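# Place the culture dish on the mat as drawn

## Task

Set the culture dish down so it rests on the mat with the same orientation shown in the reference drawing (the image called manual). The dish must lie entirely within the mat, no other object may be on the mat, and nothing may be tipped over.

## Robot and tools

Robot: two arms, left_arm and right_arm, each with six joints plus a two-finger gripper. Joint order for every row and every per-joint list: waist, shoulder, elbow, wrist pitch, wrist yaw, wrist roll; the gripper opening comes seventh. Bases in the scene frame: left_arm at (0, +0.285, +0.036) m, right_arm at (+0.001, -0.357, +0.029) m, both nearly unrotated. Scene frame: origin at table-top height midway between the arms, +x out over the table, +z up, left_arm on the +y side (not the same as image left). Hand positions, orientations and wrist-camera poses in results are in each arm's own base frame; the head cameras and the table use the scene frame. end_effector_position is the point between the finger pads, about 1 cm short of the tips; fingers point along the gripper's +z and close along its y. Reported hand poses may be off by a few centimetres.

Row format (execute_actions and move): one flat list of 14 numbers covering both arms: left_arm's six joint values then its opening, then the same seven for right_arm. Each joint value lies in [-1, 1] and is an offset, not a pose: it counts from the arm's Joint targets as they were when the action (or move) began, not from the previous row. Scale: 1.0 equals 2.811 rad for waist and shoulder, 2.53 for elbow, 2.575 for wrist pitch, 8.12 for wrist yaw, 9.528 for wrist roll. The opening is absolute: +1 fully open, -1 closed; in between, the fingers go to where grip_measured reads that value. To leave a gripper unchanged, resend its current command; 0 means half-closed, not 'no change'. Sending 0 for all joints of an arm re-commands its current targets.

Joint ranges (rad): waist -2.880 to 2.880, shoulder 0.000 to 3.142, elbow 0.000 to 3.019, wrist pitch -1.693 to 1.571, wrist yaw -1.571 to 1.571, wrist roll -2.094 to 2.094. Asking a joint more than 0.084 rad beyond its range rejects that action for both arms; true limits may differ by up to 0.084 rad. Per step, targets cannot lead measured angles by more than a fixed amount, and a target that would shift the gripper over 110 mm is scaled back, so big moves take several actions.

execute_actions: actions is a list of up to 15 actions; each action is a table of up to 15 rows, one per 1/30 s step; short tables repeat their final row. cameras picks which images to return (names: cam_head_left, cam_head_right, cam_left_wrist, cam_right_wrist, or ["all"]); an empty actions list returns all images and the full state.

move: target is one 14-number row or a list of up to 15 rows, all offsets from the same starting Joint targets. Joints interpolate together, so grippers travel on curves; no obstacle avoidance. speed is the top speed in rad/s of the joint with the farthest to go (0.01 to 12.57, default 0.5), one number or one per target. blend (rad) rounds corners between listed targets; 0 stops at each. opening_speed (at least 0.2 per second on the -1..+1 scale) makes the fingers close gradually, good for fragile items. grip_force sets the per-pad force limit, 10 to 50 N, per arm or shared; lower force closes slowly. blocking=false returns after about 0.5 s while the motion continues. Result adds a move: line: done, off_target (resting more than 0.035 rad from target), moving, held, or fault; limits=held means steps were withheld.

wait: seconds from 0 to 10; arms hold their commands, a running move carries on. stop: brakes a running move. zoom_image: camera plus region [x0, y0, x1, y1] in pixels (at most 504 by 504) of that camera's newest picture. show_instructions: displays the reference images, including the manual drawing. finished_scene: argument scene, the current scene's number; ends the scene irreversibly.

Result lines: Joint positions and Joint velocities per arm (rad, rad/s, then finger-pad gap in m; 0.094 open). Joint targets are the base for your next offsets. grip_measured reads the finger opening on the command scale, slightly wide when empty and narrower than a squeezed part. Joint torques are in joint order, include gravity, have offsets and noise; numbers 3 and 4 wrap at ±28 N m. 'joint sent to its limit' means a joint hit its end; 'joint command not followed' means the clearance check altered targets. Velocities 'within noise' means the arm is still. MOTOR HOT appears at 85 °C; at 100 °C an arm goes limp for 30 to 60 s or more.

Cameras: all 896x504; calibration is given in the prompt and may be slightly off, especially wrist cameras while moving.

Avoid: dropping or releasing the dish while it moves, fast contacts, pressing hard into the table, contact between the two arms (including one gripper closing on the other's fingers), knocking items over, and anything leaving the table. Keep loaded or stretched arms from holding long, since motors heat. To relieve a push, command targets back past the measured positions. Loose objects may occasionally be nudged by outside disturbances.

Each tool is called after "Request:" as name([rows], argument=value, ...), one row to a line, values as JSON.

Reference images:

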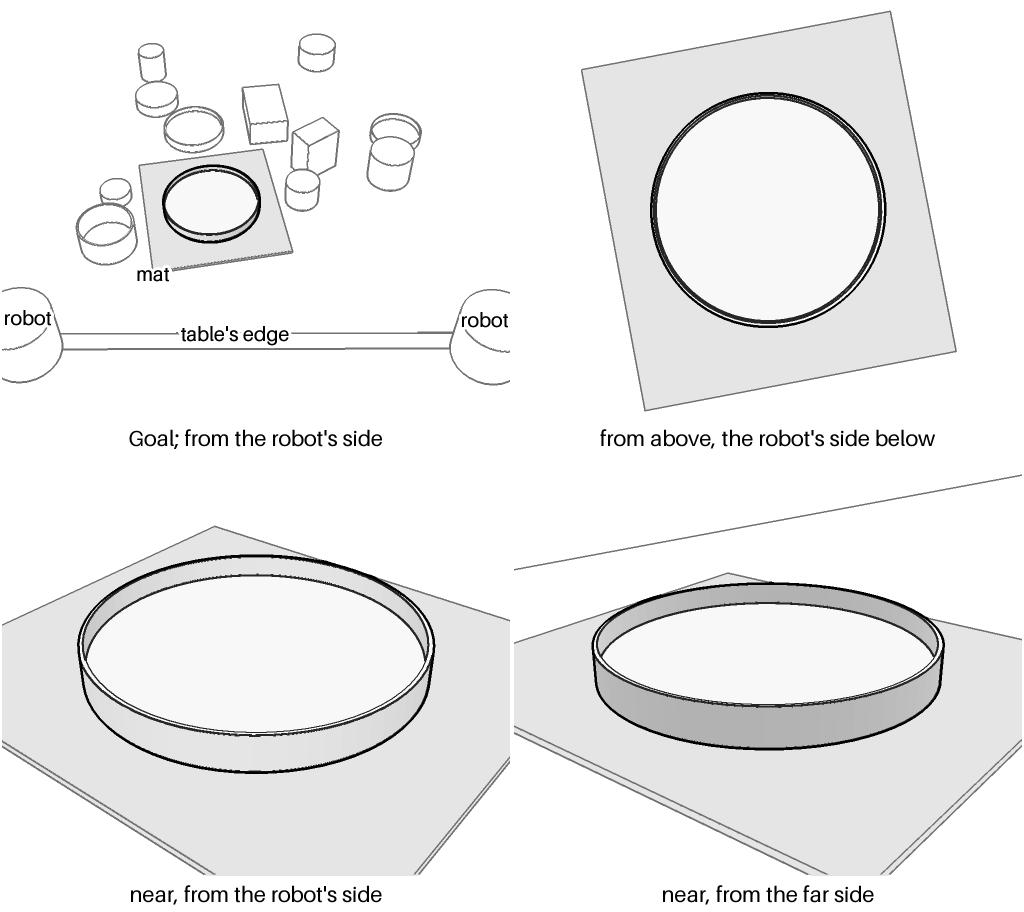

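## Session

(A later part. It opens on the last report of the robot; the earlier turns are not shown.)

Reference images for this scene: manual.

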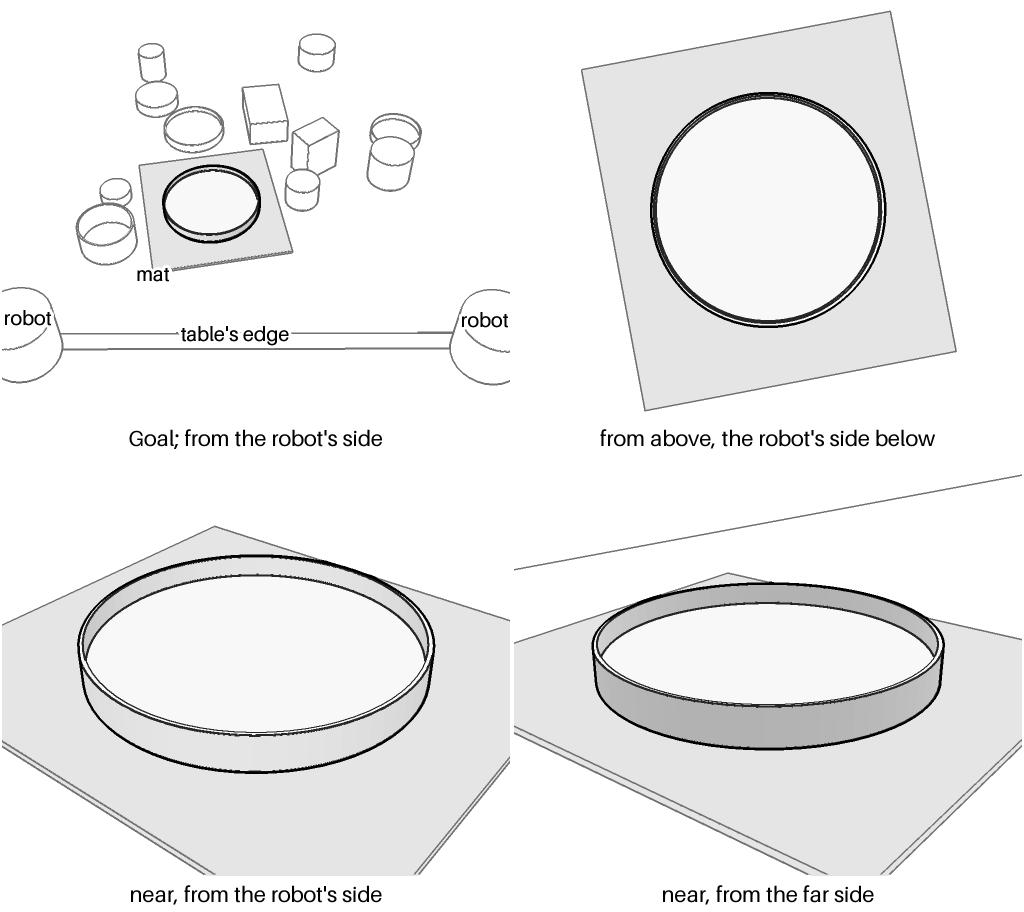

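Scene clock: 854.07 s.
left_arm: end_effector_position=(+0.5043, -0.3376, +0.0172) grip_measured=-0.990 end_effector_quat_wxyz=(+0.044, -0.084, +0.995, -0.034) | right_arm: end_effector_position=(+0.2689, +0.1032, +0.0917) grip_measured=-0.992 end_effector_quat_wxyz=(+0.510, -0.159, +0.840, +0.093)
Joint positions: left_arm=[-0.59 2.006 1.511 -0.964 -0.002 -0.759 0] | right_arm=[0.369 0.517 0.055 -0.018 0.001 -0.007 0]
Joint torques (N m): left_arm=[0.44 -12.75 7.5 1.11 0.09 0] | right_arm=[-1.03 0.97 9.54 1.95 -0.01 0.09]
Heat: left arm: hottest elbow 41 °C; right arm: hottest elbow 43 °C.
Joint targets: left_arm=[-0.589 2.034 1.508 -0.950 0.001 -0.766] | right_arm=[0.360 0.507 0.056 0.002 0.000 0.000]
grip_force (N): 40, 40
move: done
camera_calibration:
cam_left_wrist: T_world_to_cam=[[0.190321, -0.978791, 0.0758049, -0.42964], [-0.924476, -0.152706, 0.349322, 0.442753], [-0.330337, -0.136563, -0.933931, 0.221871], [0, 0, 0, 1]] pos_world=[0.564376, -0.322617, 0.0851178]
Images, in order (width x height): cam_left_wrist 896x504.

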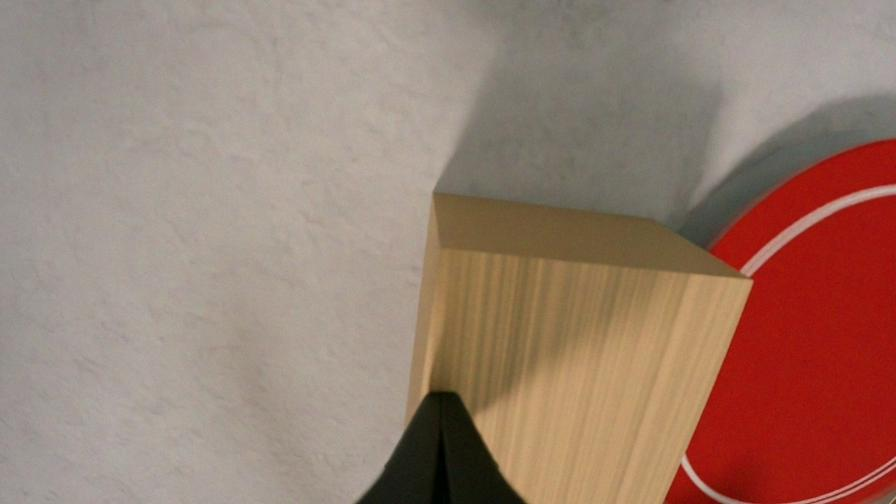

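Request:
move(target=[0,-0.0406,0.0407,-0.0757,0,0,-1, 0,0,0,0,0,0,-1], speed=0.5, cameras=["cam_left_wrist","cam_head_left"])

Scene clock: 873.73 s.
left_arm: end_effector_position=(+0.4959, -0.3320, +0.0860) grip_measured=-0.990 end_effector_quat_wxyz=(+0.036, -0.084, +0.995, -0.027) | right_arm: end_effector_position=(+0.2689, +0.1032, +0.0917) grip_measured=-0.992 end_effector_quat_wxyz=(+0.510, -0.159, +0.840, +0.093)
Joint positions: left_arm=[-0.59 1.92 1.573 -1.134 -0.002 -0.759 0] | right_arm=[0.369 0.517 0.055 -0.018 0.001 -0.007 0]
Joint torques (N m): left_arm=[0.44 -13.98 11.33 0.06 0.09 0] | right_arm=[-0.97 0.97 9.52 1.94 -0.01 0.09]
Heat: left arm: hottest elbow 40 °C; right arm: hottest elbow 43 °C.
Joint targets: left_arm=[-0.589 1.920 1.611 -1.145 0.001 -0.766] | right_arm=[0.360 0.507 0.056 0.002 0.000 0.000]
grip_force (N): 40, 40
move: off_target (left_arm); left_arm: the elbow is farthest, 0.038 rad from its target
camera_calibration:
cam_left_wrist: T_world_to_cam=[[0.191609, -0.979621, 0.0602368, -0.427301], [-0.917899, -0.157131, 0.364379, 0.405769], [-0.347489, -0.12511, -0.9293, 0.296124], [0, 0, 0, 1]] pos_world=[0.557229, -0.317786, 0.153073]
Images, in order (width x height): cam_head_left 896x504, cam_left_wrist 896x504.

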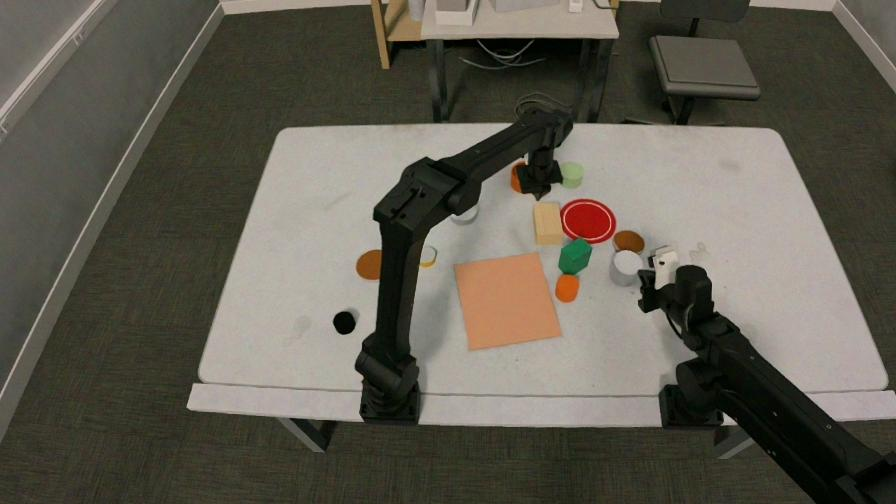

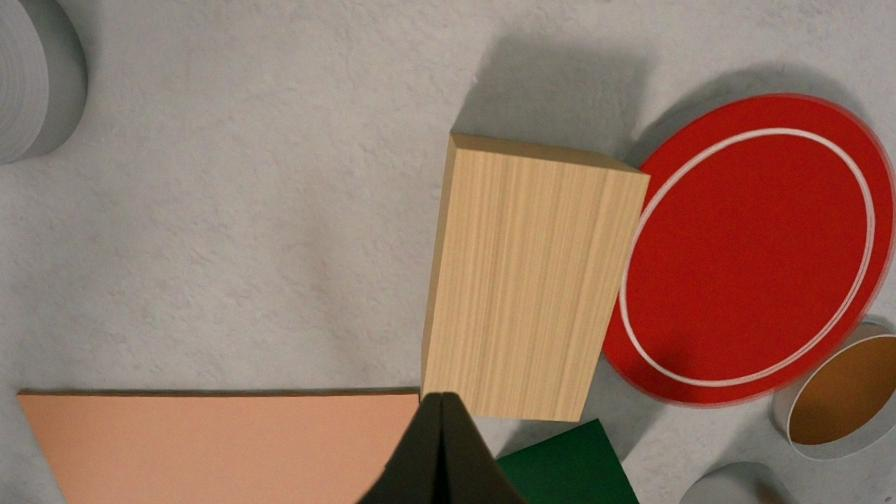

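Request:
move([
  [-0.0146,0.034,0.037,-0.008,0,0.02,0.85, 0,0,0,0,0,0,-1],
  [-0.0146,0.0651,-0.0091,0.061,0,0.02,0.85, 0,0,0,0,0,0,-1],
], speed=0.4, cameras=["cam_left_wrist"])

Scene clock: 900.20 s.
left_arm: end_effector_position=(+0.5037, -0.3606, -0.0063) grip_measured=+0.848 end_effector_quat_wxyz=(+0.028, +0.019, +0.999, -0.018) | right_arm: end_effector_position=(+0.2689, +0.1032, +0.0917) grip_measured=-0.992 end_effector_quat_wxyz=(+0.510, -0.159, +0.840, +0.093)
Joint positions: left_arm=[-0.621 2.09 1.587 -1.001 -0.002 -0.584 0.087] | right_arm=[0.369 0.517 0.055 -0.018 0.001 -0.007 0]
Joint torques (N m): left_arm=[-0.26 -14.68 7.71 1.03 0.08 0.15] | right_arm=[-1.03 0.97 9.54 1.95 -0.01 0.09]
Heat: left arm: hottest elbow 43 °C; right arm: hottest elbow 43 °C.
Joint targets: left_arm=[-0.630 2.103 1.588 -0.988 0.001 -0.575] | right_arm=[0.360 0.507 0.056 0.002 0.000 0.000]
grip_force (N): 40, 40
move: done
camera_calibration:
cam_left_wrist: T_world_to_cam=[[-0.0118919, -0.999334, 0.0344886, -0.356114], [-0.926989, 0.0239495, 0.374322, 0.512086], [-0.374899, -0.0275192, -0.926657, 0.258465], [0, 0, 0, 1]] pos_world=[0.567362, -0.361029, 0.0601053]
Images, in order (width x height): cam_left_wrist 896x504.

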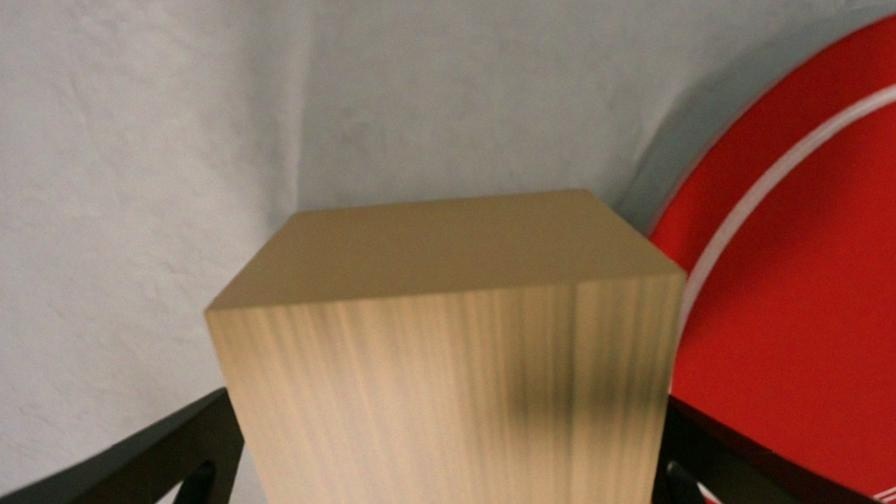

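Request:
move([
  [0,0,0,0,0,0,-1, 0,0,0,0,0,0,-1],
  [0,-0.042,0.0917,-0.1212,0,0,-1, 0,0,0,0,0,0,-1],
], speed=0.5, opening_speed=0.7, cameras=["cam_left_wrist"])

Scene clock: 918.57 s.
left_arm: end_effector_position=(+0.5090, -0.3648, +0.1136) grip_measured=+0.437 end_effector_quat_wxyz=(+0.023, +0.019, +0.999, -0.016) | right_arm: end_effector_position=(+0.2689, +0.1032, +0.0917) grip_measured=-0.992 end_effector_quat_wxyz=(+0.510, -0.159, +0.840, +0.093)
Joint positions: left_arm=[-0.621 1.998 1.771 -1.289 0 -0.584 0.067] | right_arm=[0.369 0.517 0.055 -0.018 0.001 -0.007 0]
Joint torques (N m): left_arm=[-0.26 -16.15 12.63 -0.01 0.01 0.15] | right_arm=[-1.03 1.03 9.54 1.95 -0.01 0.09]
Heat: left arm: hottest elbow 41 °C; right arm: hottest elbow 43 °C.
Joint targets: left_arm=[-0.630 1.985 1.820 -1.300 0.001 -0.576] | right_arm=[0.360 0.507 0.056 0.002 0.000 0.000]
grip_force (N): 40, 40
move: off_target (left_arm); left_arm: the elbow is farthest, 0.049 rad from its target
camera_calibration:
cam_left_wrist: T_world_to_cam=[[-0.0116771, -0.999481, 0.0300156, -0.36392], [-0.923275, 0.0223035, 0.383491, 0.468592], [-0.383962, -0.0232346, -0.923057, 0.377247], [0, 0, 0, 1]] pos_world=[0.573238, -0.365417, 0.179443]
Images, in order (width x height): cam_left_wrist 896x504.

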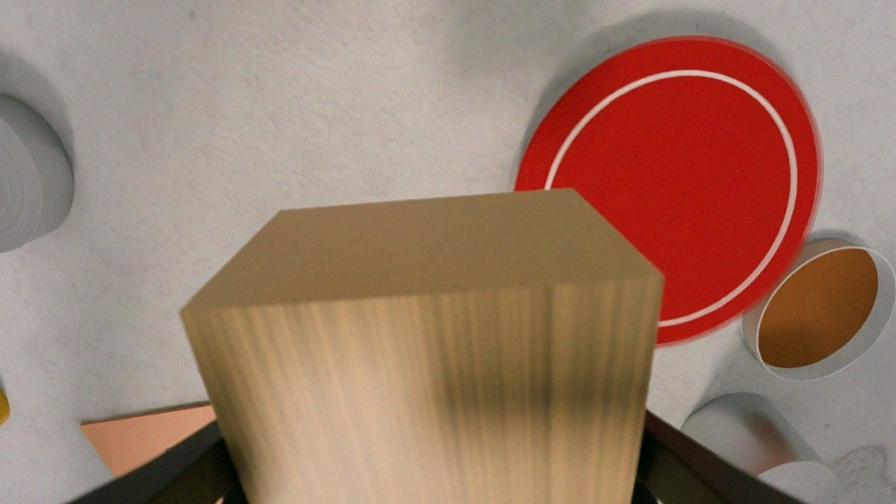

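Request:
move([
  [0.2775,0,0,0,0,0,-1, -0.08,0.4635,0.5451,-0.4241,0,0.1774,-1],
  [0.2775,0.042,-0.0917,0.1212,0,0,-1, -0.08,0.4635,0.5451,-0.4241,0,0.1774,-1],
  [0.2775,0.042,-0.0917,0.1212,0,0,0.85, -0.08,0.4635,0.5451,-0.4241,0,0.1774,-1],
  [0.2775,-0.005,0,0,0,0,0.85, -0.08,0.4635,0.5451,-0.4241,0,0.1774,-1],
], speed=[0.9,0.35,0.4,0.6], opening_speed=2, cameras=["all"])

Scene clock: 980.27 s.
left_arm: end_effector_position=(+0.6237, +0.0995, +0.1443) grip_measured=+0.848 end_effector_quat_wxyz=(+0.055, -0.362, +0.931, -0.012) | right_arm: end_effector_position=(+0.5365, +0.0746, +0.0807) grip_measured=-0.992 end_effector_quat_wxyz=(+0.023, +0.695, +0.719, +0.028)
Joint positions: left_arm=[0.159 1.957 1.787 -1.288 0 -0.582 0.087] | right_arm=[0.139 1.803 1.384 -1.08 0.001 1.676 0]
Joint torques (N m): left_arm=[-0.26 -14.1 11.29 0.09 -0.01 0.13] | right_arm=[-0.62 -14.33 12.03 -0.39 0.07 0.15]
Motor temperatures (°C): left_arm=[22 35 43 25 21 21 21] | right_arm=[22 23 45 22 20 20 23]
Heat: left arm: hottest elbow 43 °C; right arm: hottest elbow 45 °C.
Joint targets: left_arm=[0.151 1.970 1.820 -1.300 0.000 -0.575] | right_arm=[0.135 1.811 1.435 -1.090 0.000 1.691]
grip_force (N): 40, 40
move: off_target (right_arm); right_arm: the elbow is farthest, 0.051 rad from its target
camera_calibration:
cam_left_wrist: T_world_to_cam=[[0.690724, -0.720429, 0.0623101, -0.369967], [-0.693492, -0.635548, 0.339335, 0.480974], [-0.204866, -0.277598, -0.938599, 0.37623], [0, 0, 0, 1]] pos_world=[0.666173, 0.143587, 0.21297]
cam_right_wrist: T_world_to_cam=[[-0.995221, -0.031697, -0.0923602, 0.546218], [-0.0682755, 0.902091, 0.426111, -0.0266546], [0.0698109, 0.430381, -0.899944, 0.0930264], [0, 0, 0, 1]] pos_world=[0.535293, 0.00132152, 0.145525]

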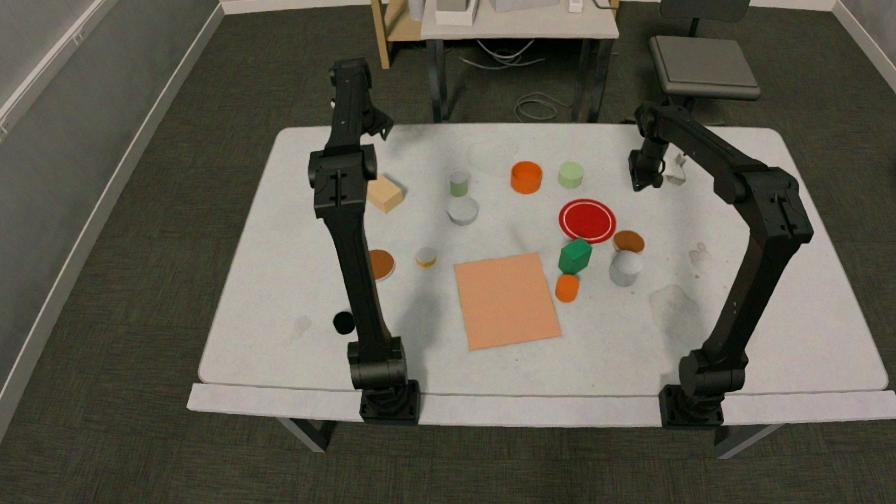

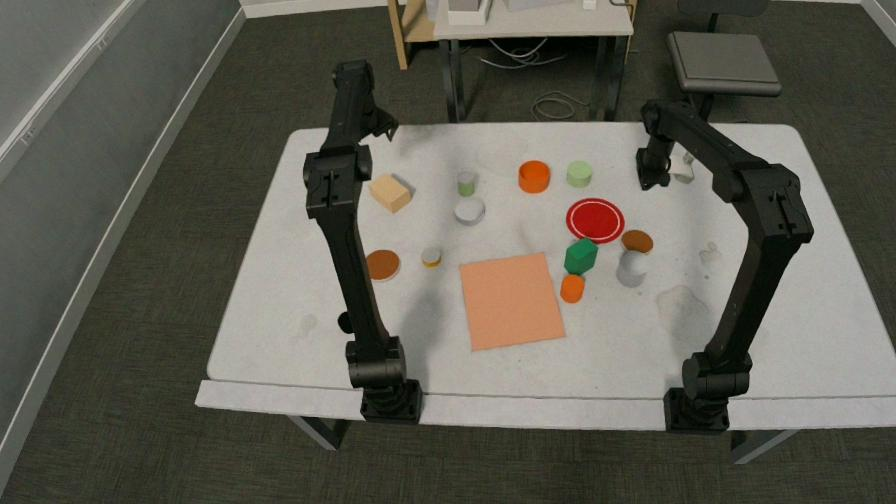

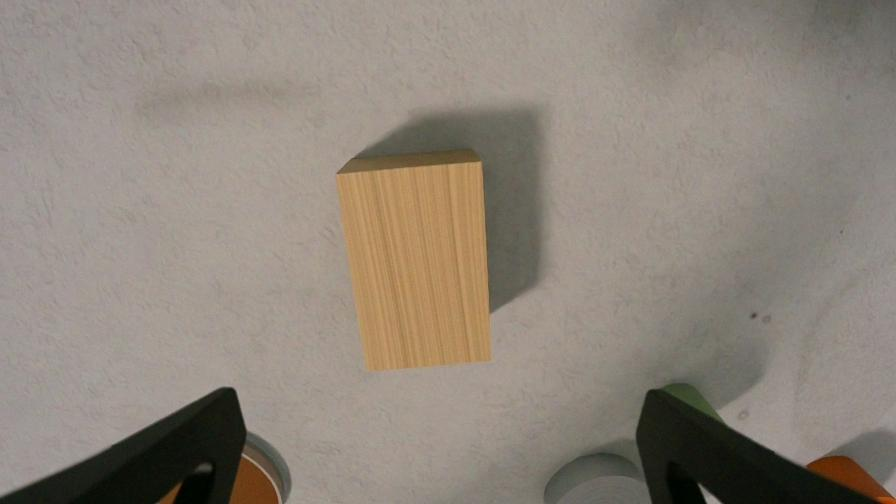

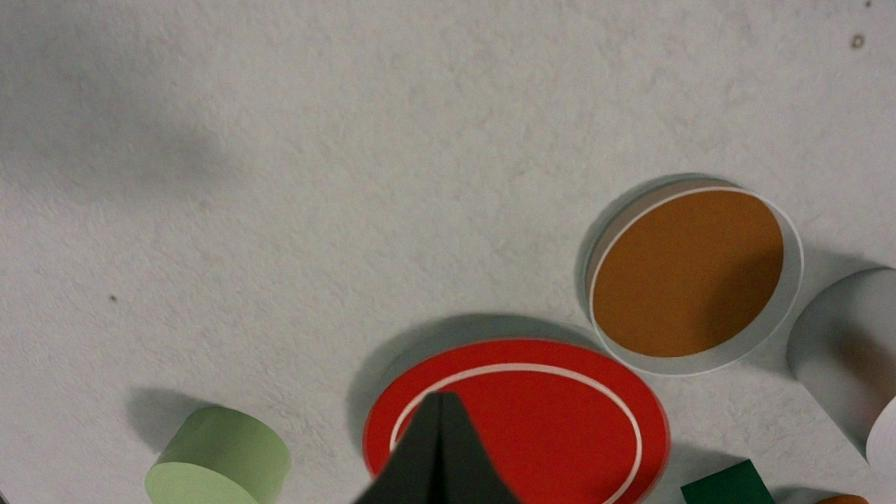

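Request:
move([
  [-0.1772,-0.0569,-0.1522,0.0816,0,-0.1412,-0.2, 0,0.0441,-0.0534,0.0913,0,0,-0.57],
  [-0.1772,-0.0569,-0.1522,0.0816,0,-0.1412,-0.2, 0.0379,0.0526,-0.038,0.0855,0,0.0115,-0.57],
], speed=[0.6,0.12], cameras=["all"])

Scene clock: 1015.60 s.
left_arm: end_effector_position=(+0.5249, -0.1879, +0.0860) grip_measured=-0.198 end_effector_quat_wxyz=(-0.017, +0.706, -0.707, +0.035) | right_arm: end_effector_position=(+0.5329, +0.1207, -0.0107) grip_measured=-0.572 end_effector_quat_wxyz=(+0.022, +0.702, +0.711, +0.030)
Joint positions: left_arm=[-0.343 1.832 1.442 -1.103 0 -1.912 0.038] | right_arm=[0.225 1.93 1.302 -0.867 0.005 1.784 0.02]
Joint torques (N m): left_arm=[-0.03 -14.45 7.47 0.96 -0.05 -0.02] | right_arm=[1.08 -13.63 10.03 -0.12 -0.07 0.15]
Heat: left arm: hottest elbow 45 °C; right arm: hottest elbow 49 °C.
Joint targets: left_arm=[-0.348 1.810 1.435 -1.090 0.000 -1.921] | right_arm=[0.242 1.959 1.339 -0.870 0.000 1.800]
grip_force (N): 40, 40
move: off_target (right_arm); right_arm: the elbow is farthest, 0.037 rad from its target
camera_calibration:
cam_left_wrist: T_world_to_cam=[[0.997219, 0.0250408, 0.0701987, -0.526627], [-0.0091333, -0.893714, 0.448544, -0.167703], [0.0739694, -0.447937, -0.891, 0.0390099], [0, 0, 0, 1]] pos_world=[0.520745, -0.119218, 0.146949]
cam_right_wrist: T_world_to_cam=[[-0.995387, -0.0100343, -0.095414, 0.533046], [-0.0503179, 0.901359, 0.43014, -0.0390141], [0.0816861, 0.432957, -0.897706, -0.0153868], [0, 0, 0, 1]] pos_world=[0.529881, 0.0471762, 0.0538287]

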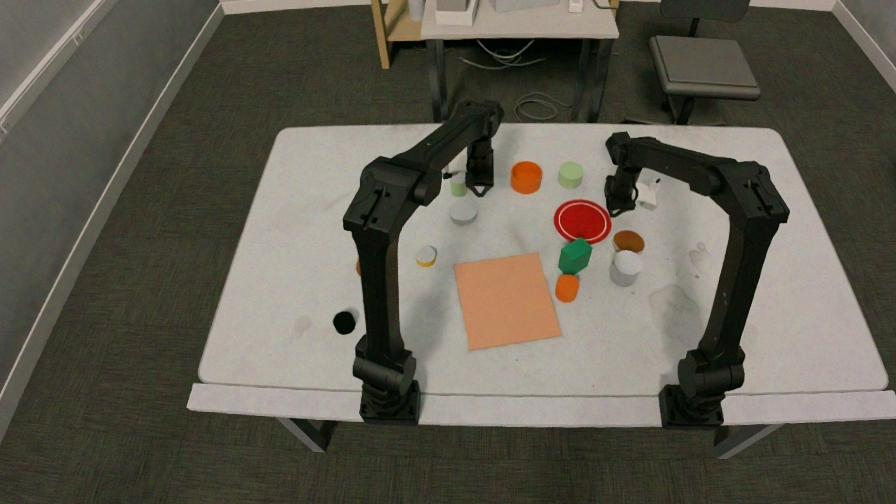

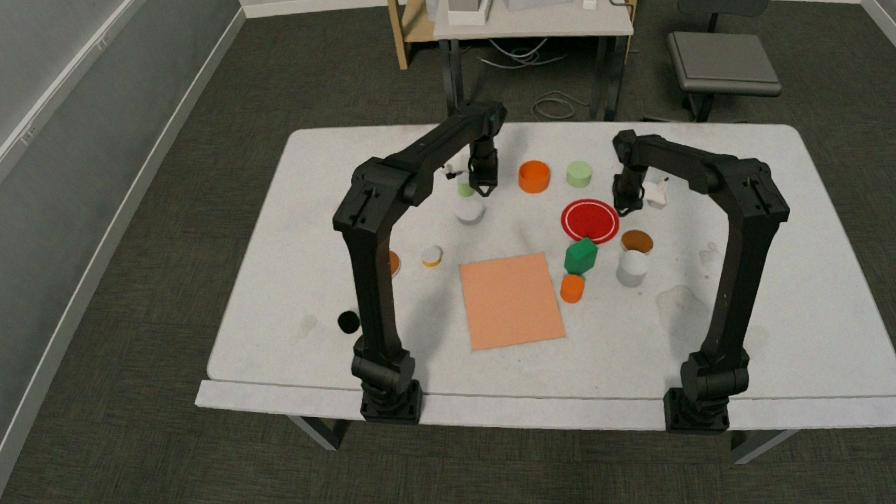

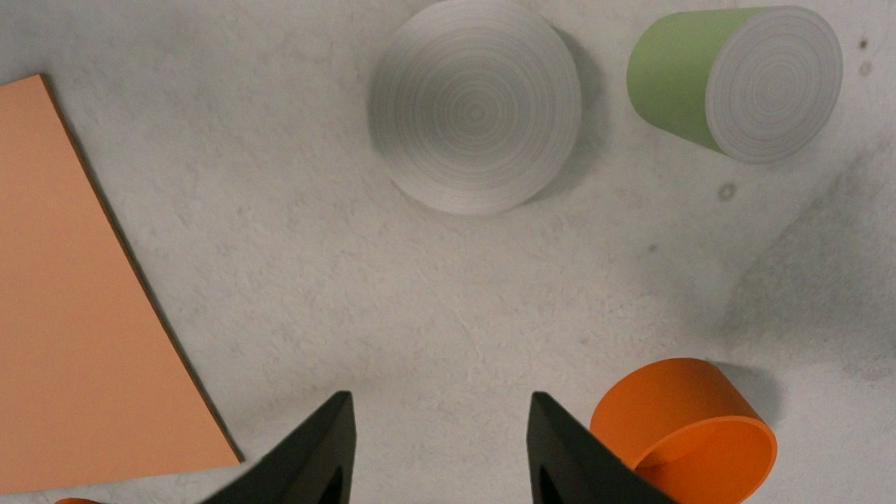

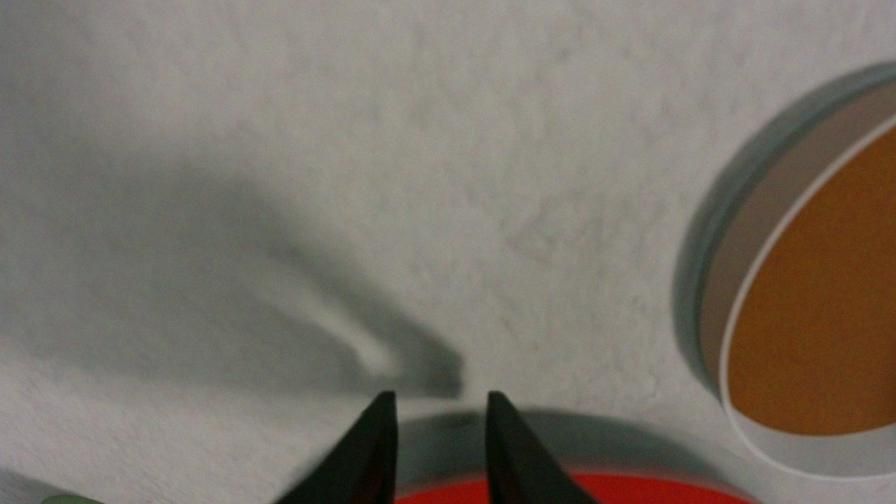

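Request:
move(target=[0,0,0,0,0,0,-0.2, 0.037,0.0125,0.0225,-0.0085,0,0.0107,-0.57], speed=0.15, cameras=["cam_head_left","cam_left_wrist","cam_right_wrist"])

Scene clock: 1026.73 s.
left_arm: end_effector_position=(+0.5249, -0.1879, +0.0860) grip_measured=-0.198 end_effector_quat_wxyz=(-0.017, +0.706, -0.707, +0.035) | right_arm: end_effector_position=(+0.5331, +0.1806, -0.0110) grip_measured=-0.572 end_effector_quat_wxyz=(+0.022, +0.701, +0.712, +0.034)
Joint positions: left_arm=[-0.343 1.832 1.442 -1.103 0 -1.912 0.038] | right_arm=[0.33 1.963 1.355 -0.881 0.008 1.886 0.02]
Joint torques (N m): left_arm=[0.03 -14.51 7.47 0.96 -0.05 -0.02] | right_arm=[1.03 -14.04 10.47 -0.4 -0.18 0.18]
Motor temperatures (°C): left_arm=[22 31 43 24 21 21 20] | right_arm=[22 26 50 21 20 20 23]
Heat: left arm: hottest elbow 43 °C; right arm: hottest elbow 50 °C.
Joint targets: left_arm=[-0.348 1.810 1.435 -1.090 0.000 -1.921] | right_arm=[0.346 1.994 1.396 -0.892 0.000 1.902]
grip_force (N): 40, 40
move: off_target (right_arm); right_arm: the elbow is farthest, 0.041 rad from its target
camera_calibration:
cam_left_wrist: T_world_to_cam=[[0.997219, 0.0250408, 0.0701987, -0.526627], [-0.0091333, -0.893714, 0.448544, -0.167703], [0.0739694, -0.447937, -0.891, 0.0390099], [0, 0, 0, 1]] pos_world=[0.520745, -0.119218, 0.146949]
cam_right_wrist: T_world_to_cam=[[-0.994906, -0.0116717, -0.100133, 0.533734], [-0.0544229, 0.898285, 0.436031, -0.0900231], [0.0848588, 0.439259, -0.894344, -0.0443486], [0, 0, 0, 1]] pos_world=[0.529879, 0.106577, 0.0530344]
Images, in order (width x height): cam_head_left 896x504, cam_left_wrist 896x504, cam_right_wrist 896x504.

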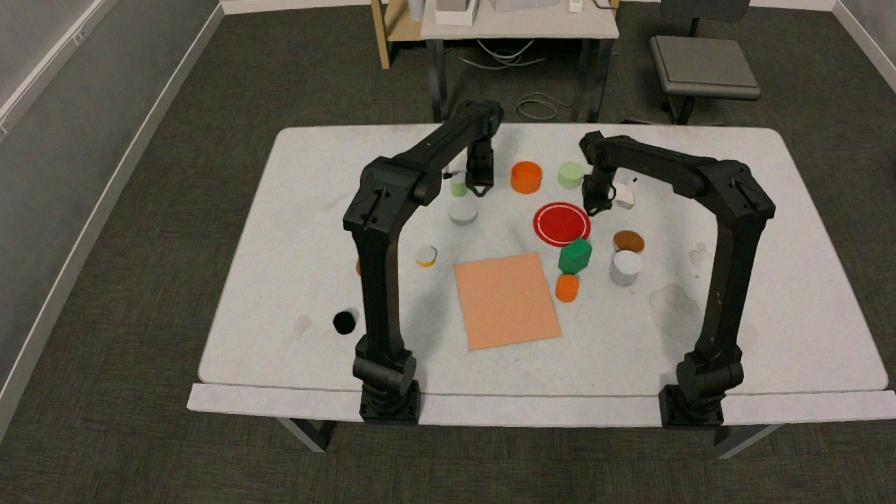

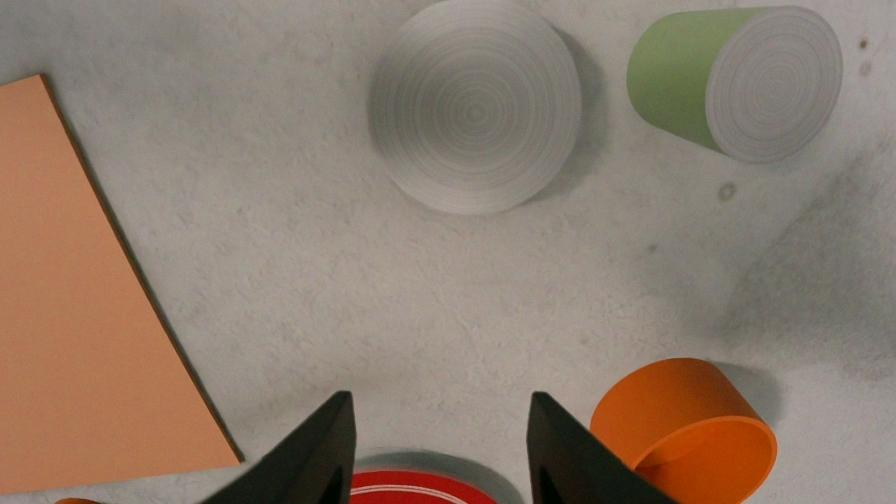

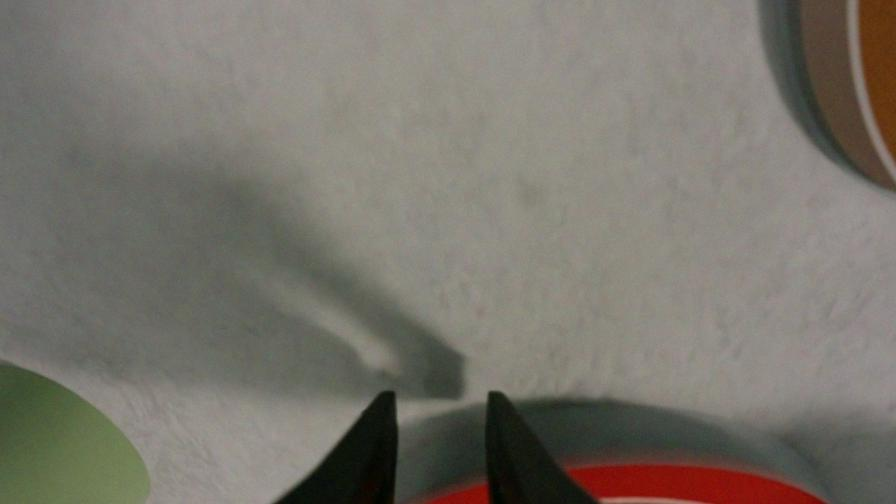

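Request:
move([
  [0,0,0,0,0,0,-0.2, -0.0156,-0.006,-0.0105,0.0039,0,-0.0046,-0.57],
  [0,0,0,0,0,0,-0.2, -0.0066,-0.0398,-0.07,0.0253,0,-0.002,-0.1],
  [0,0,0,0,0,0,-0.2, 0.0317,-0.0236,-0.042,0.0155,0,0.0093,-0.1],
], speed=0.15, cameras=["cam_head_left","cam_left_wrist","cam_right_wrist"])

Scene clock: 1058.50 s.
left_arm: end_effector_position=(+0.5249, -0.1879, +0.0860) grip_measured=-0.198 end_effector_quat_wxyz=(-0.017, +0.706, -0.707, +0.035) | right_arm: end_effector_position=(+0.4803, +0.2171, -0.0177) grip_measured=-0.102 end_effector_quat_wxyz=(+0.013, +0.699, +0.715, +0.029)
Joint positions: left_arm=[-0.343 1.832 1.442 -1.103 0 -1.912 0.038] | right_arm=[0.427 1.907 1.242 -0.843 0.004 1.975 0.042]
Joint torques (N m): left_arm=[0.03 -14.45 7.47 0.96 -0.05 -0.02] | right_arm=[0.44 -13.63 10.62 -0.35 -0.04 0.15]
Heat: left arm: hottest elbow 41 °C; right arm: hottest elbow 51 °C.
Joint targets: left_arm=[-0.348 1.810 1.435 -1.090 0.000 -1.921] | right_arm=[0.435 1.927 1.289 -0.852 0.000 1.990]
grip_force (N): 40, 40
move: off_target (right_arm); right_arm: the elbow is farthest, 0.048 rad from its target
camera_calibration:
cam_left_wrist: T_world_to_cam=[[0.997219, 0.0250408, 0.0701987, -0.526627], [-0.0091333, -0.893714, 0.448544, -0.167703], [0.0739694, -0.447937, -0.891, 0.0390099], [0, 0, 0, 1]] pos_world=[0.520745, -0.119218, 0.146949]
cam_right_wrist: T_world_to_cam=[[-0.996592, -0.0199333, -0.08004, 0.483909], [-0.0532507, 0.896536, 0.439759, -0.122914], [0.0629929, 0.442523, -0.894542, -0.0520849], [0, 0, 0, 1]] pos_world=[0.478996, 0.142892, 0.0461927]
Images, in order (width x height): cam_head_left 896x504, cam_left_wrist 896x504, cam_right_wrist 896x504.

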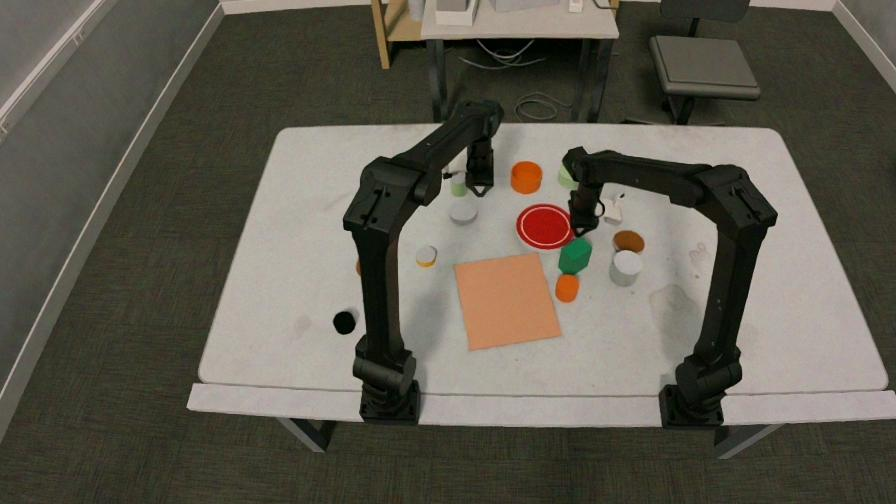

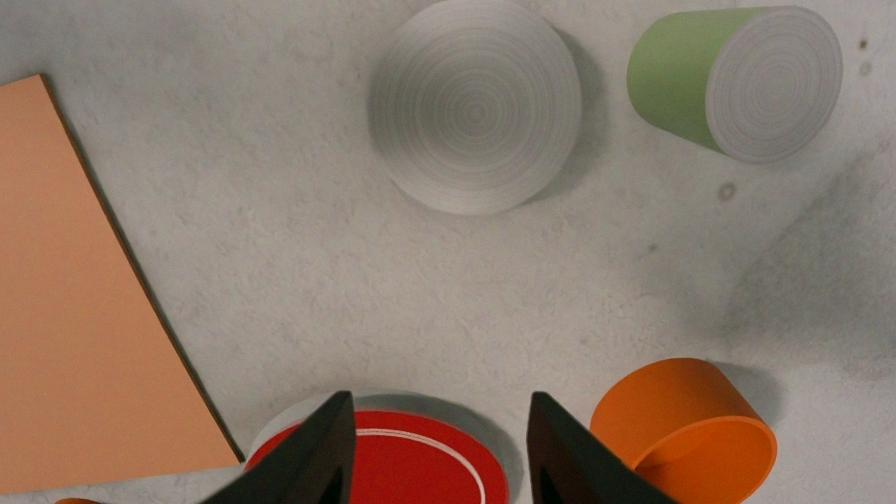

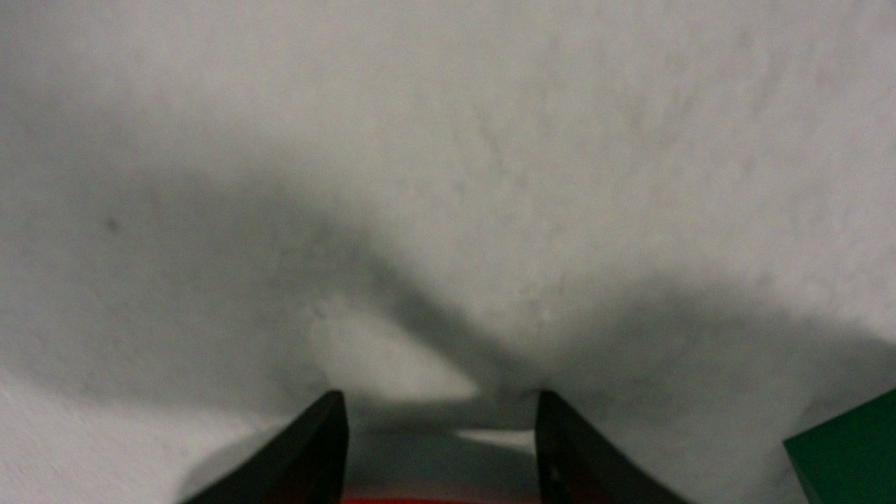

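Request:
move(target=[-0.0363,0.048,-0.0423,0.1049,0,-0.0105,-0.2, 0,-0.0025,0,-0.0027,0,0,-0.1], speed=0.3, cameras=["cam_head_left","cam_left_wrist","cam_right_wrist"])

Scene clock: 1083.20 s.
left_arm: end_effector_position=(+0.5147, -0.2420, +0.0029) grip_measured=-0.198 end_effector_quat_wxyz=(-0.024, +0.706, -0.705, +0.067) | right_arm: end_effector_position=(+0.4789, +0.2166, -0.0178) grip_measured=-0.102 end_effector_quat_wxyz=(+0.012, +0.700, +0.714, +0.026)
Joint positions: left_arm=[-0.439 1.925 1.331 -0.834 0 -2.011 0.038] | right_arm=[0.427 1.907 1.242 -0.849 0.003 1.977 0.042]
Joint torques (N m): left_arm=[-0.38 -11.93 7.12 1.13 -0.05 -0.03] | right_arm=[0.44 -14.1 10.62 -0.43 -0.01 0.15]
Heat: left arm: hottest elbow 39 °C; right arm: hottest elbow 53 °C.
Joint targets: left_arm=[-0.450 1.946 1.328 -0.820 0.000 -2.021] | right_arm=[0.435 1.920 1.289 -0.859 0.000 1.990]
grip_force (N): 40, 40
move: off_target (right_arm); right_arm: the elbow is farthest, 0.047 rad from its target
camera_calibration:
cam_left_wrist: T_world_to_cam=[[0.991567, 0.0313715, 0.12574, -0.505001], [-0.0329125, -0.877486, 0.478471, -0.162728], [0.125345, -0.478575, -0.869054, -0.0924409], [0, 0, 0, 1]] pos_world=[0.506974, -0.171189, 0.0610235]
cam_right_wrist: T_world_to_cam=[[-0.997062, -0.0178468, -0.0744946, 0.482477], [-0.0488343, 0.897335, 0.438639, -0.124779], [0.0590184, 0.440988, -0.89557, -0.0496808], [0, 0, 0, 1]] pos_world=[0.477898, 0.142488, 0.0461824]
Images, in order (width x height): cam_head_left 896x504, cam_left_wrist 896x504, cam_right_wrist 896x504.

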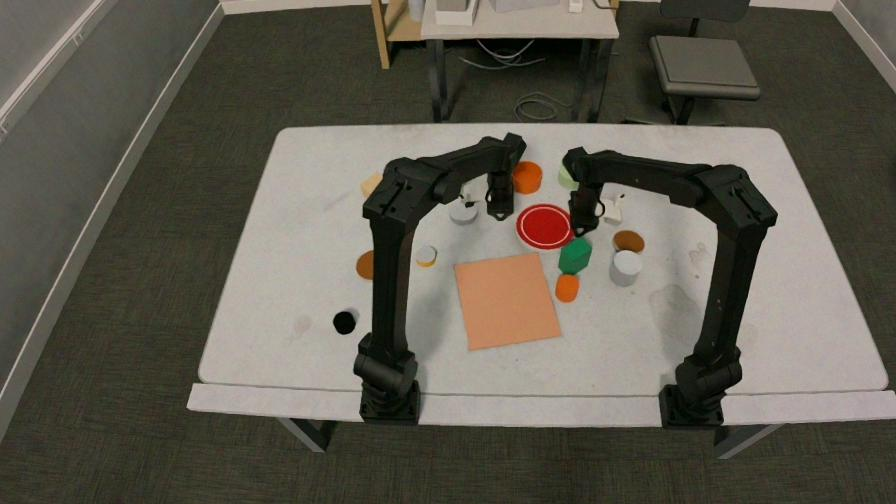

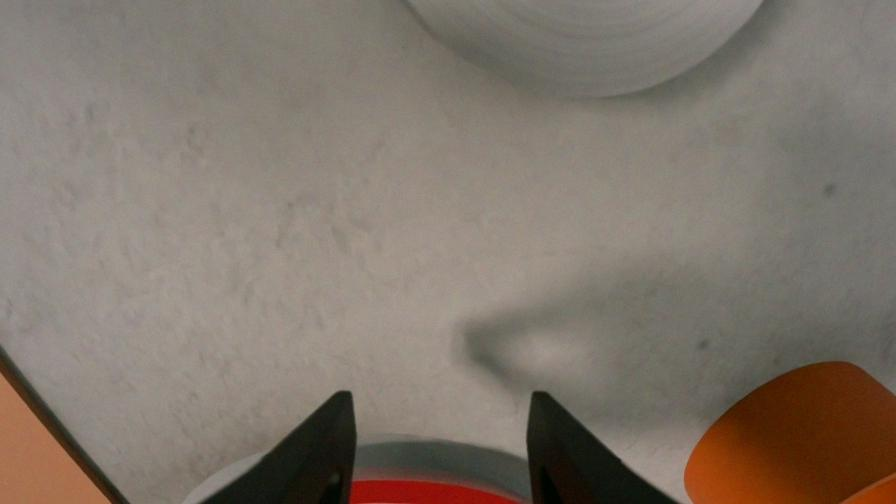

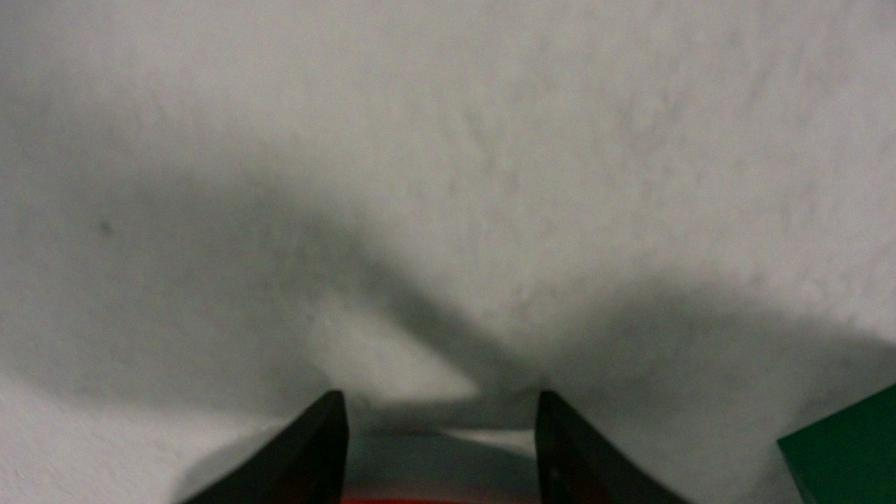

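Request:
move(target=[-0.018,0.0165,0.0079,0.0103,0,-0.005,-0.2, 0,0,0,0,0,0,-0.1], speed=0.1, cameras=["cam_left_wrist"])

Scene clock: 1104.50 s.
left_arm: end_effector_position=(+0.5018, -0.2694, -0.0195) grip_measured=-0.198 end_effector_quat_wxyz=(-0.019, +0.704, -0.707, +0.061) | right_arm: end_effector_position=(+0.4789, +0.2166, -0.0178) grip_measured=-0.102 end_effector_quat_wxyz=(+0.012, +0.700, +0.714, +0.026)
Joint positions: left_arm=[-0.492 1.968 1.331 -0.807 0 -2.059 0.038] | right_arm=[0.427 1.907 1.242 -0.849 0.003 1.977 0.042]
Joint torques (N m): left_arm=[-0.21 -11.87 8.32 1.06 -0.04 -0.02] | right_arm=[0.32 -14.15 10.62 -0.44 -0.01 0.15]
Heat: left arm: hottest elbow 40 °C; right arm: hottest elbow 53 °C.
Joint targets: left_arm=[-0.500 1.992 1.348 -0.793 0.000 -2.068] | right_arm=[0.435 1.920 1.289 -0.859 0.000 1.990]
grip_force (N): 40, 40
move: off_target (right_arm); right_arm: the elbow is farthest, 0.047 rad from its target
camera_calibration:
cam_left_wrist: T_world_to_cam=[[0.993666, 0.0255016, 0.109446, -0.491564], [-0.0301189, -0.877848, 0.477992, -0.17787], [0.108267, -0.478261, -0.871519, -0.114755], [0, 0, 0, 1]] pos_world=[0.495517, -0.19849, 0.0388098]
Images, in order (width x height): cam_left_wrist 896x504.

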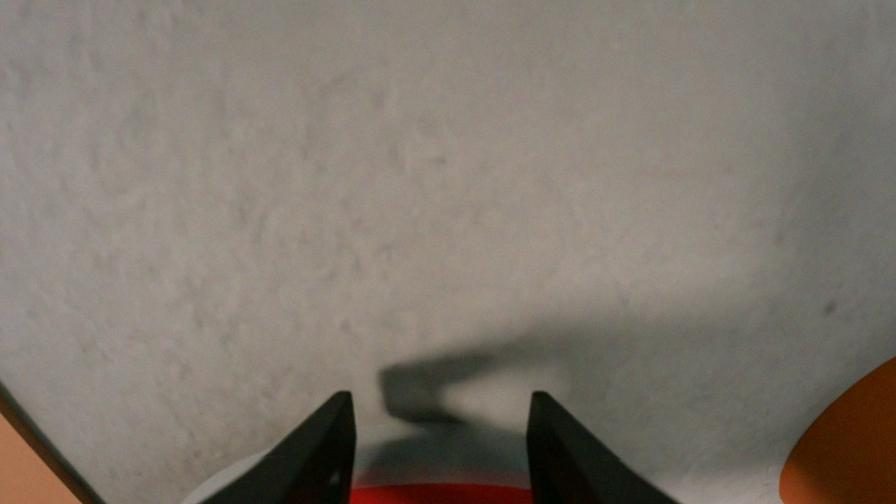

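Request:
move(target=[-0.0083,0.0055,0.0098,-0.0037,0,-0.0024,-0.2, 0.0062,0.0032,0.0058,-0.0022,0,0.0018,-0.1], speed=0.05, cameras=["cam_left_wrist","cam_right_wrist"])

Scene clock: 1117.37 s.
left_arm: end_effector_position=(+0.4983, -0.2737, -0.0233) grip_measured=-0.198 end_effector_quat_wxyz=(-0.018, +0.707, -0.705, +0.058) | right_arm: end_effector_position=(+0.4795, +0.2188, -0.0158) grip_measured=-0.102 end_effector_quat_wxyz=(+0.012, +0.703, +0.711, +0.024)
Joint positions: left_arm=[-0.502 1.975 1.331 -0.807 -0.002 -2.076 0.038] | right_arm=[0.431 1.909 1.251 -0.86 0.006 1.99 0.042]
Joint torques (N m): left_arm=[-1.14 -11.34 10.33 0.66 0.06 -0.04] | right_arm=[1.49 -13.63 11.07 -0.27 -0.11 0.19]
Heat: left arm: hottest elbow 40 °C; right arm: hottest elbow 54 °C.
Joint targets: left_arm=[-0.524 2.007 1.373 -0.803 0.001 -2.091] | right_arm=[0.452 1.929 1.304 -0.865 0.000 2.008]
grip_force (N): 40, 40
move: off_target (left_arm, right_arm); left_arm: the elbow is farthest, 0.041 rad from its target; right_arm: the elbow is farthest, 0.052 rad from its target
camera_calibration:
cam_left_wrist: T_world_to_cam=[[0.994091, 0.0325566, 0.103552, -0.485973], [-0.0206984, -0.879607, 0.475251, -0.185223], [0.106557, -0.474586, -0.873735, -0.117951], [0, 0, 0, 1]] pos_world=[0.491836, -0.203079, 0.0352928]
cam_right_wrist: T_world_to_cam=[[-0.997345, -0.00952628, -0.0721913, 0.481598], [-0.0401381, 0.899112, 0.435875, -0.132159], [0.0607558, 0.437615, -0.897107, -0.0490379], [0, 0, 0, 1]] pos_world=[0.477995, 0.144873, 0.0483796]
Images, in order (width x height): cam_left_wrist 896x504, cam_right_wrist 896x504.

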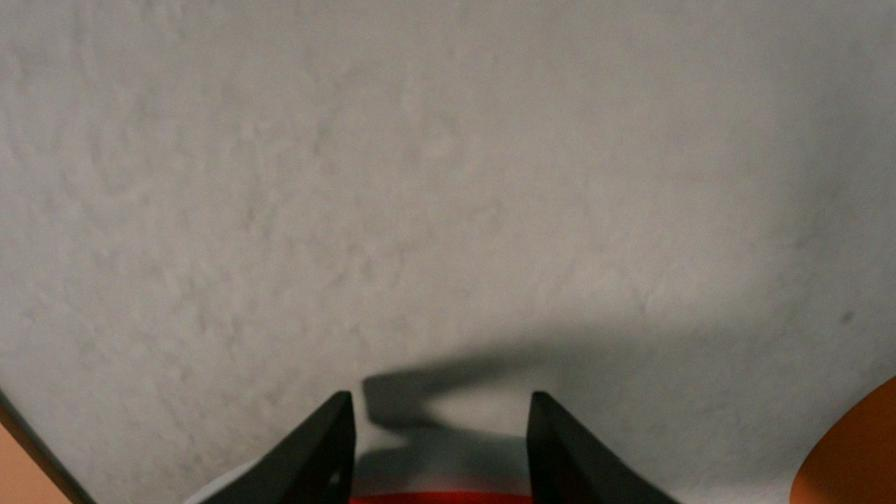

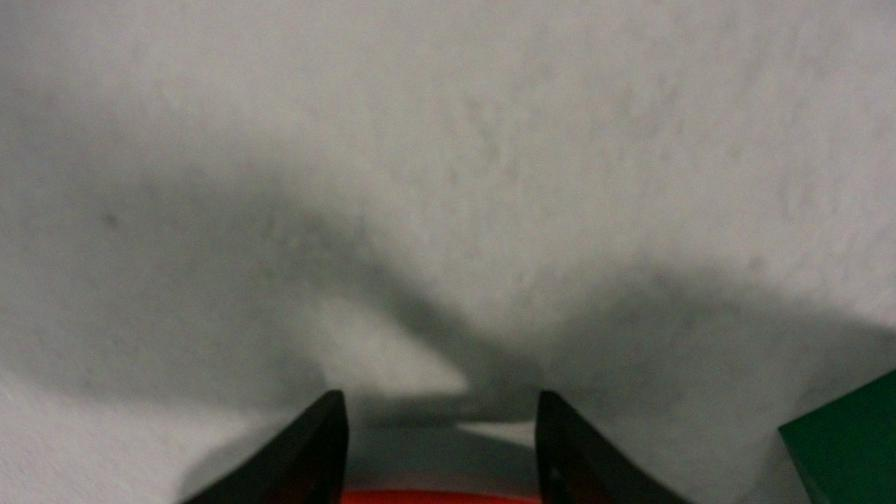

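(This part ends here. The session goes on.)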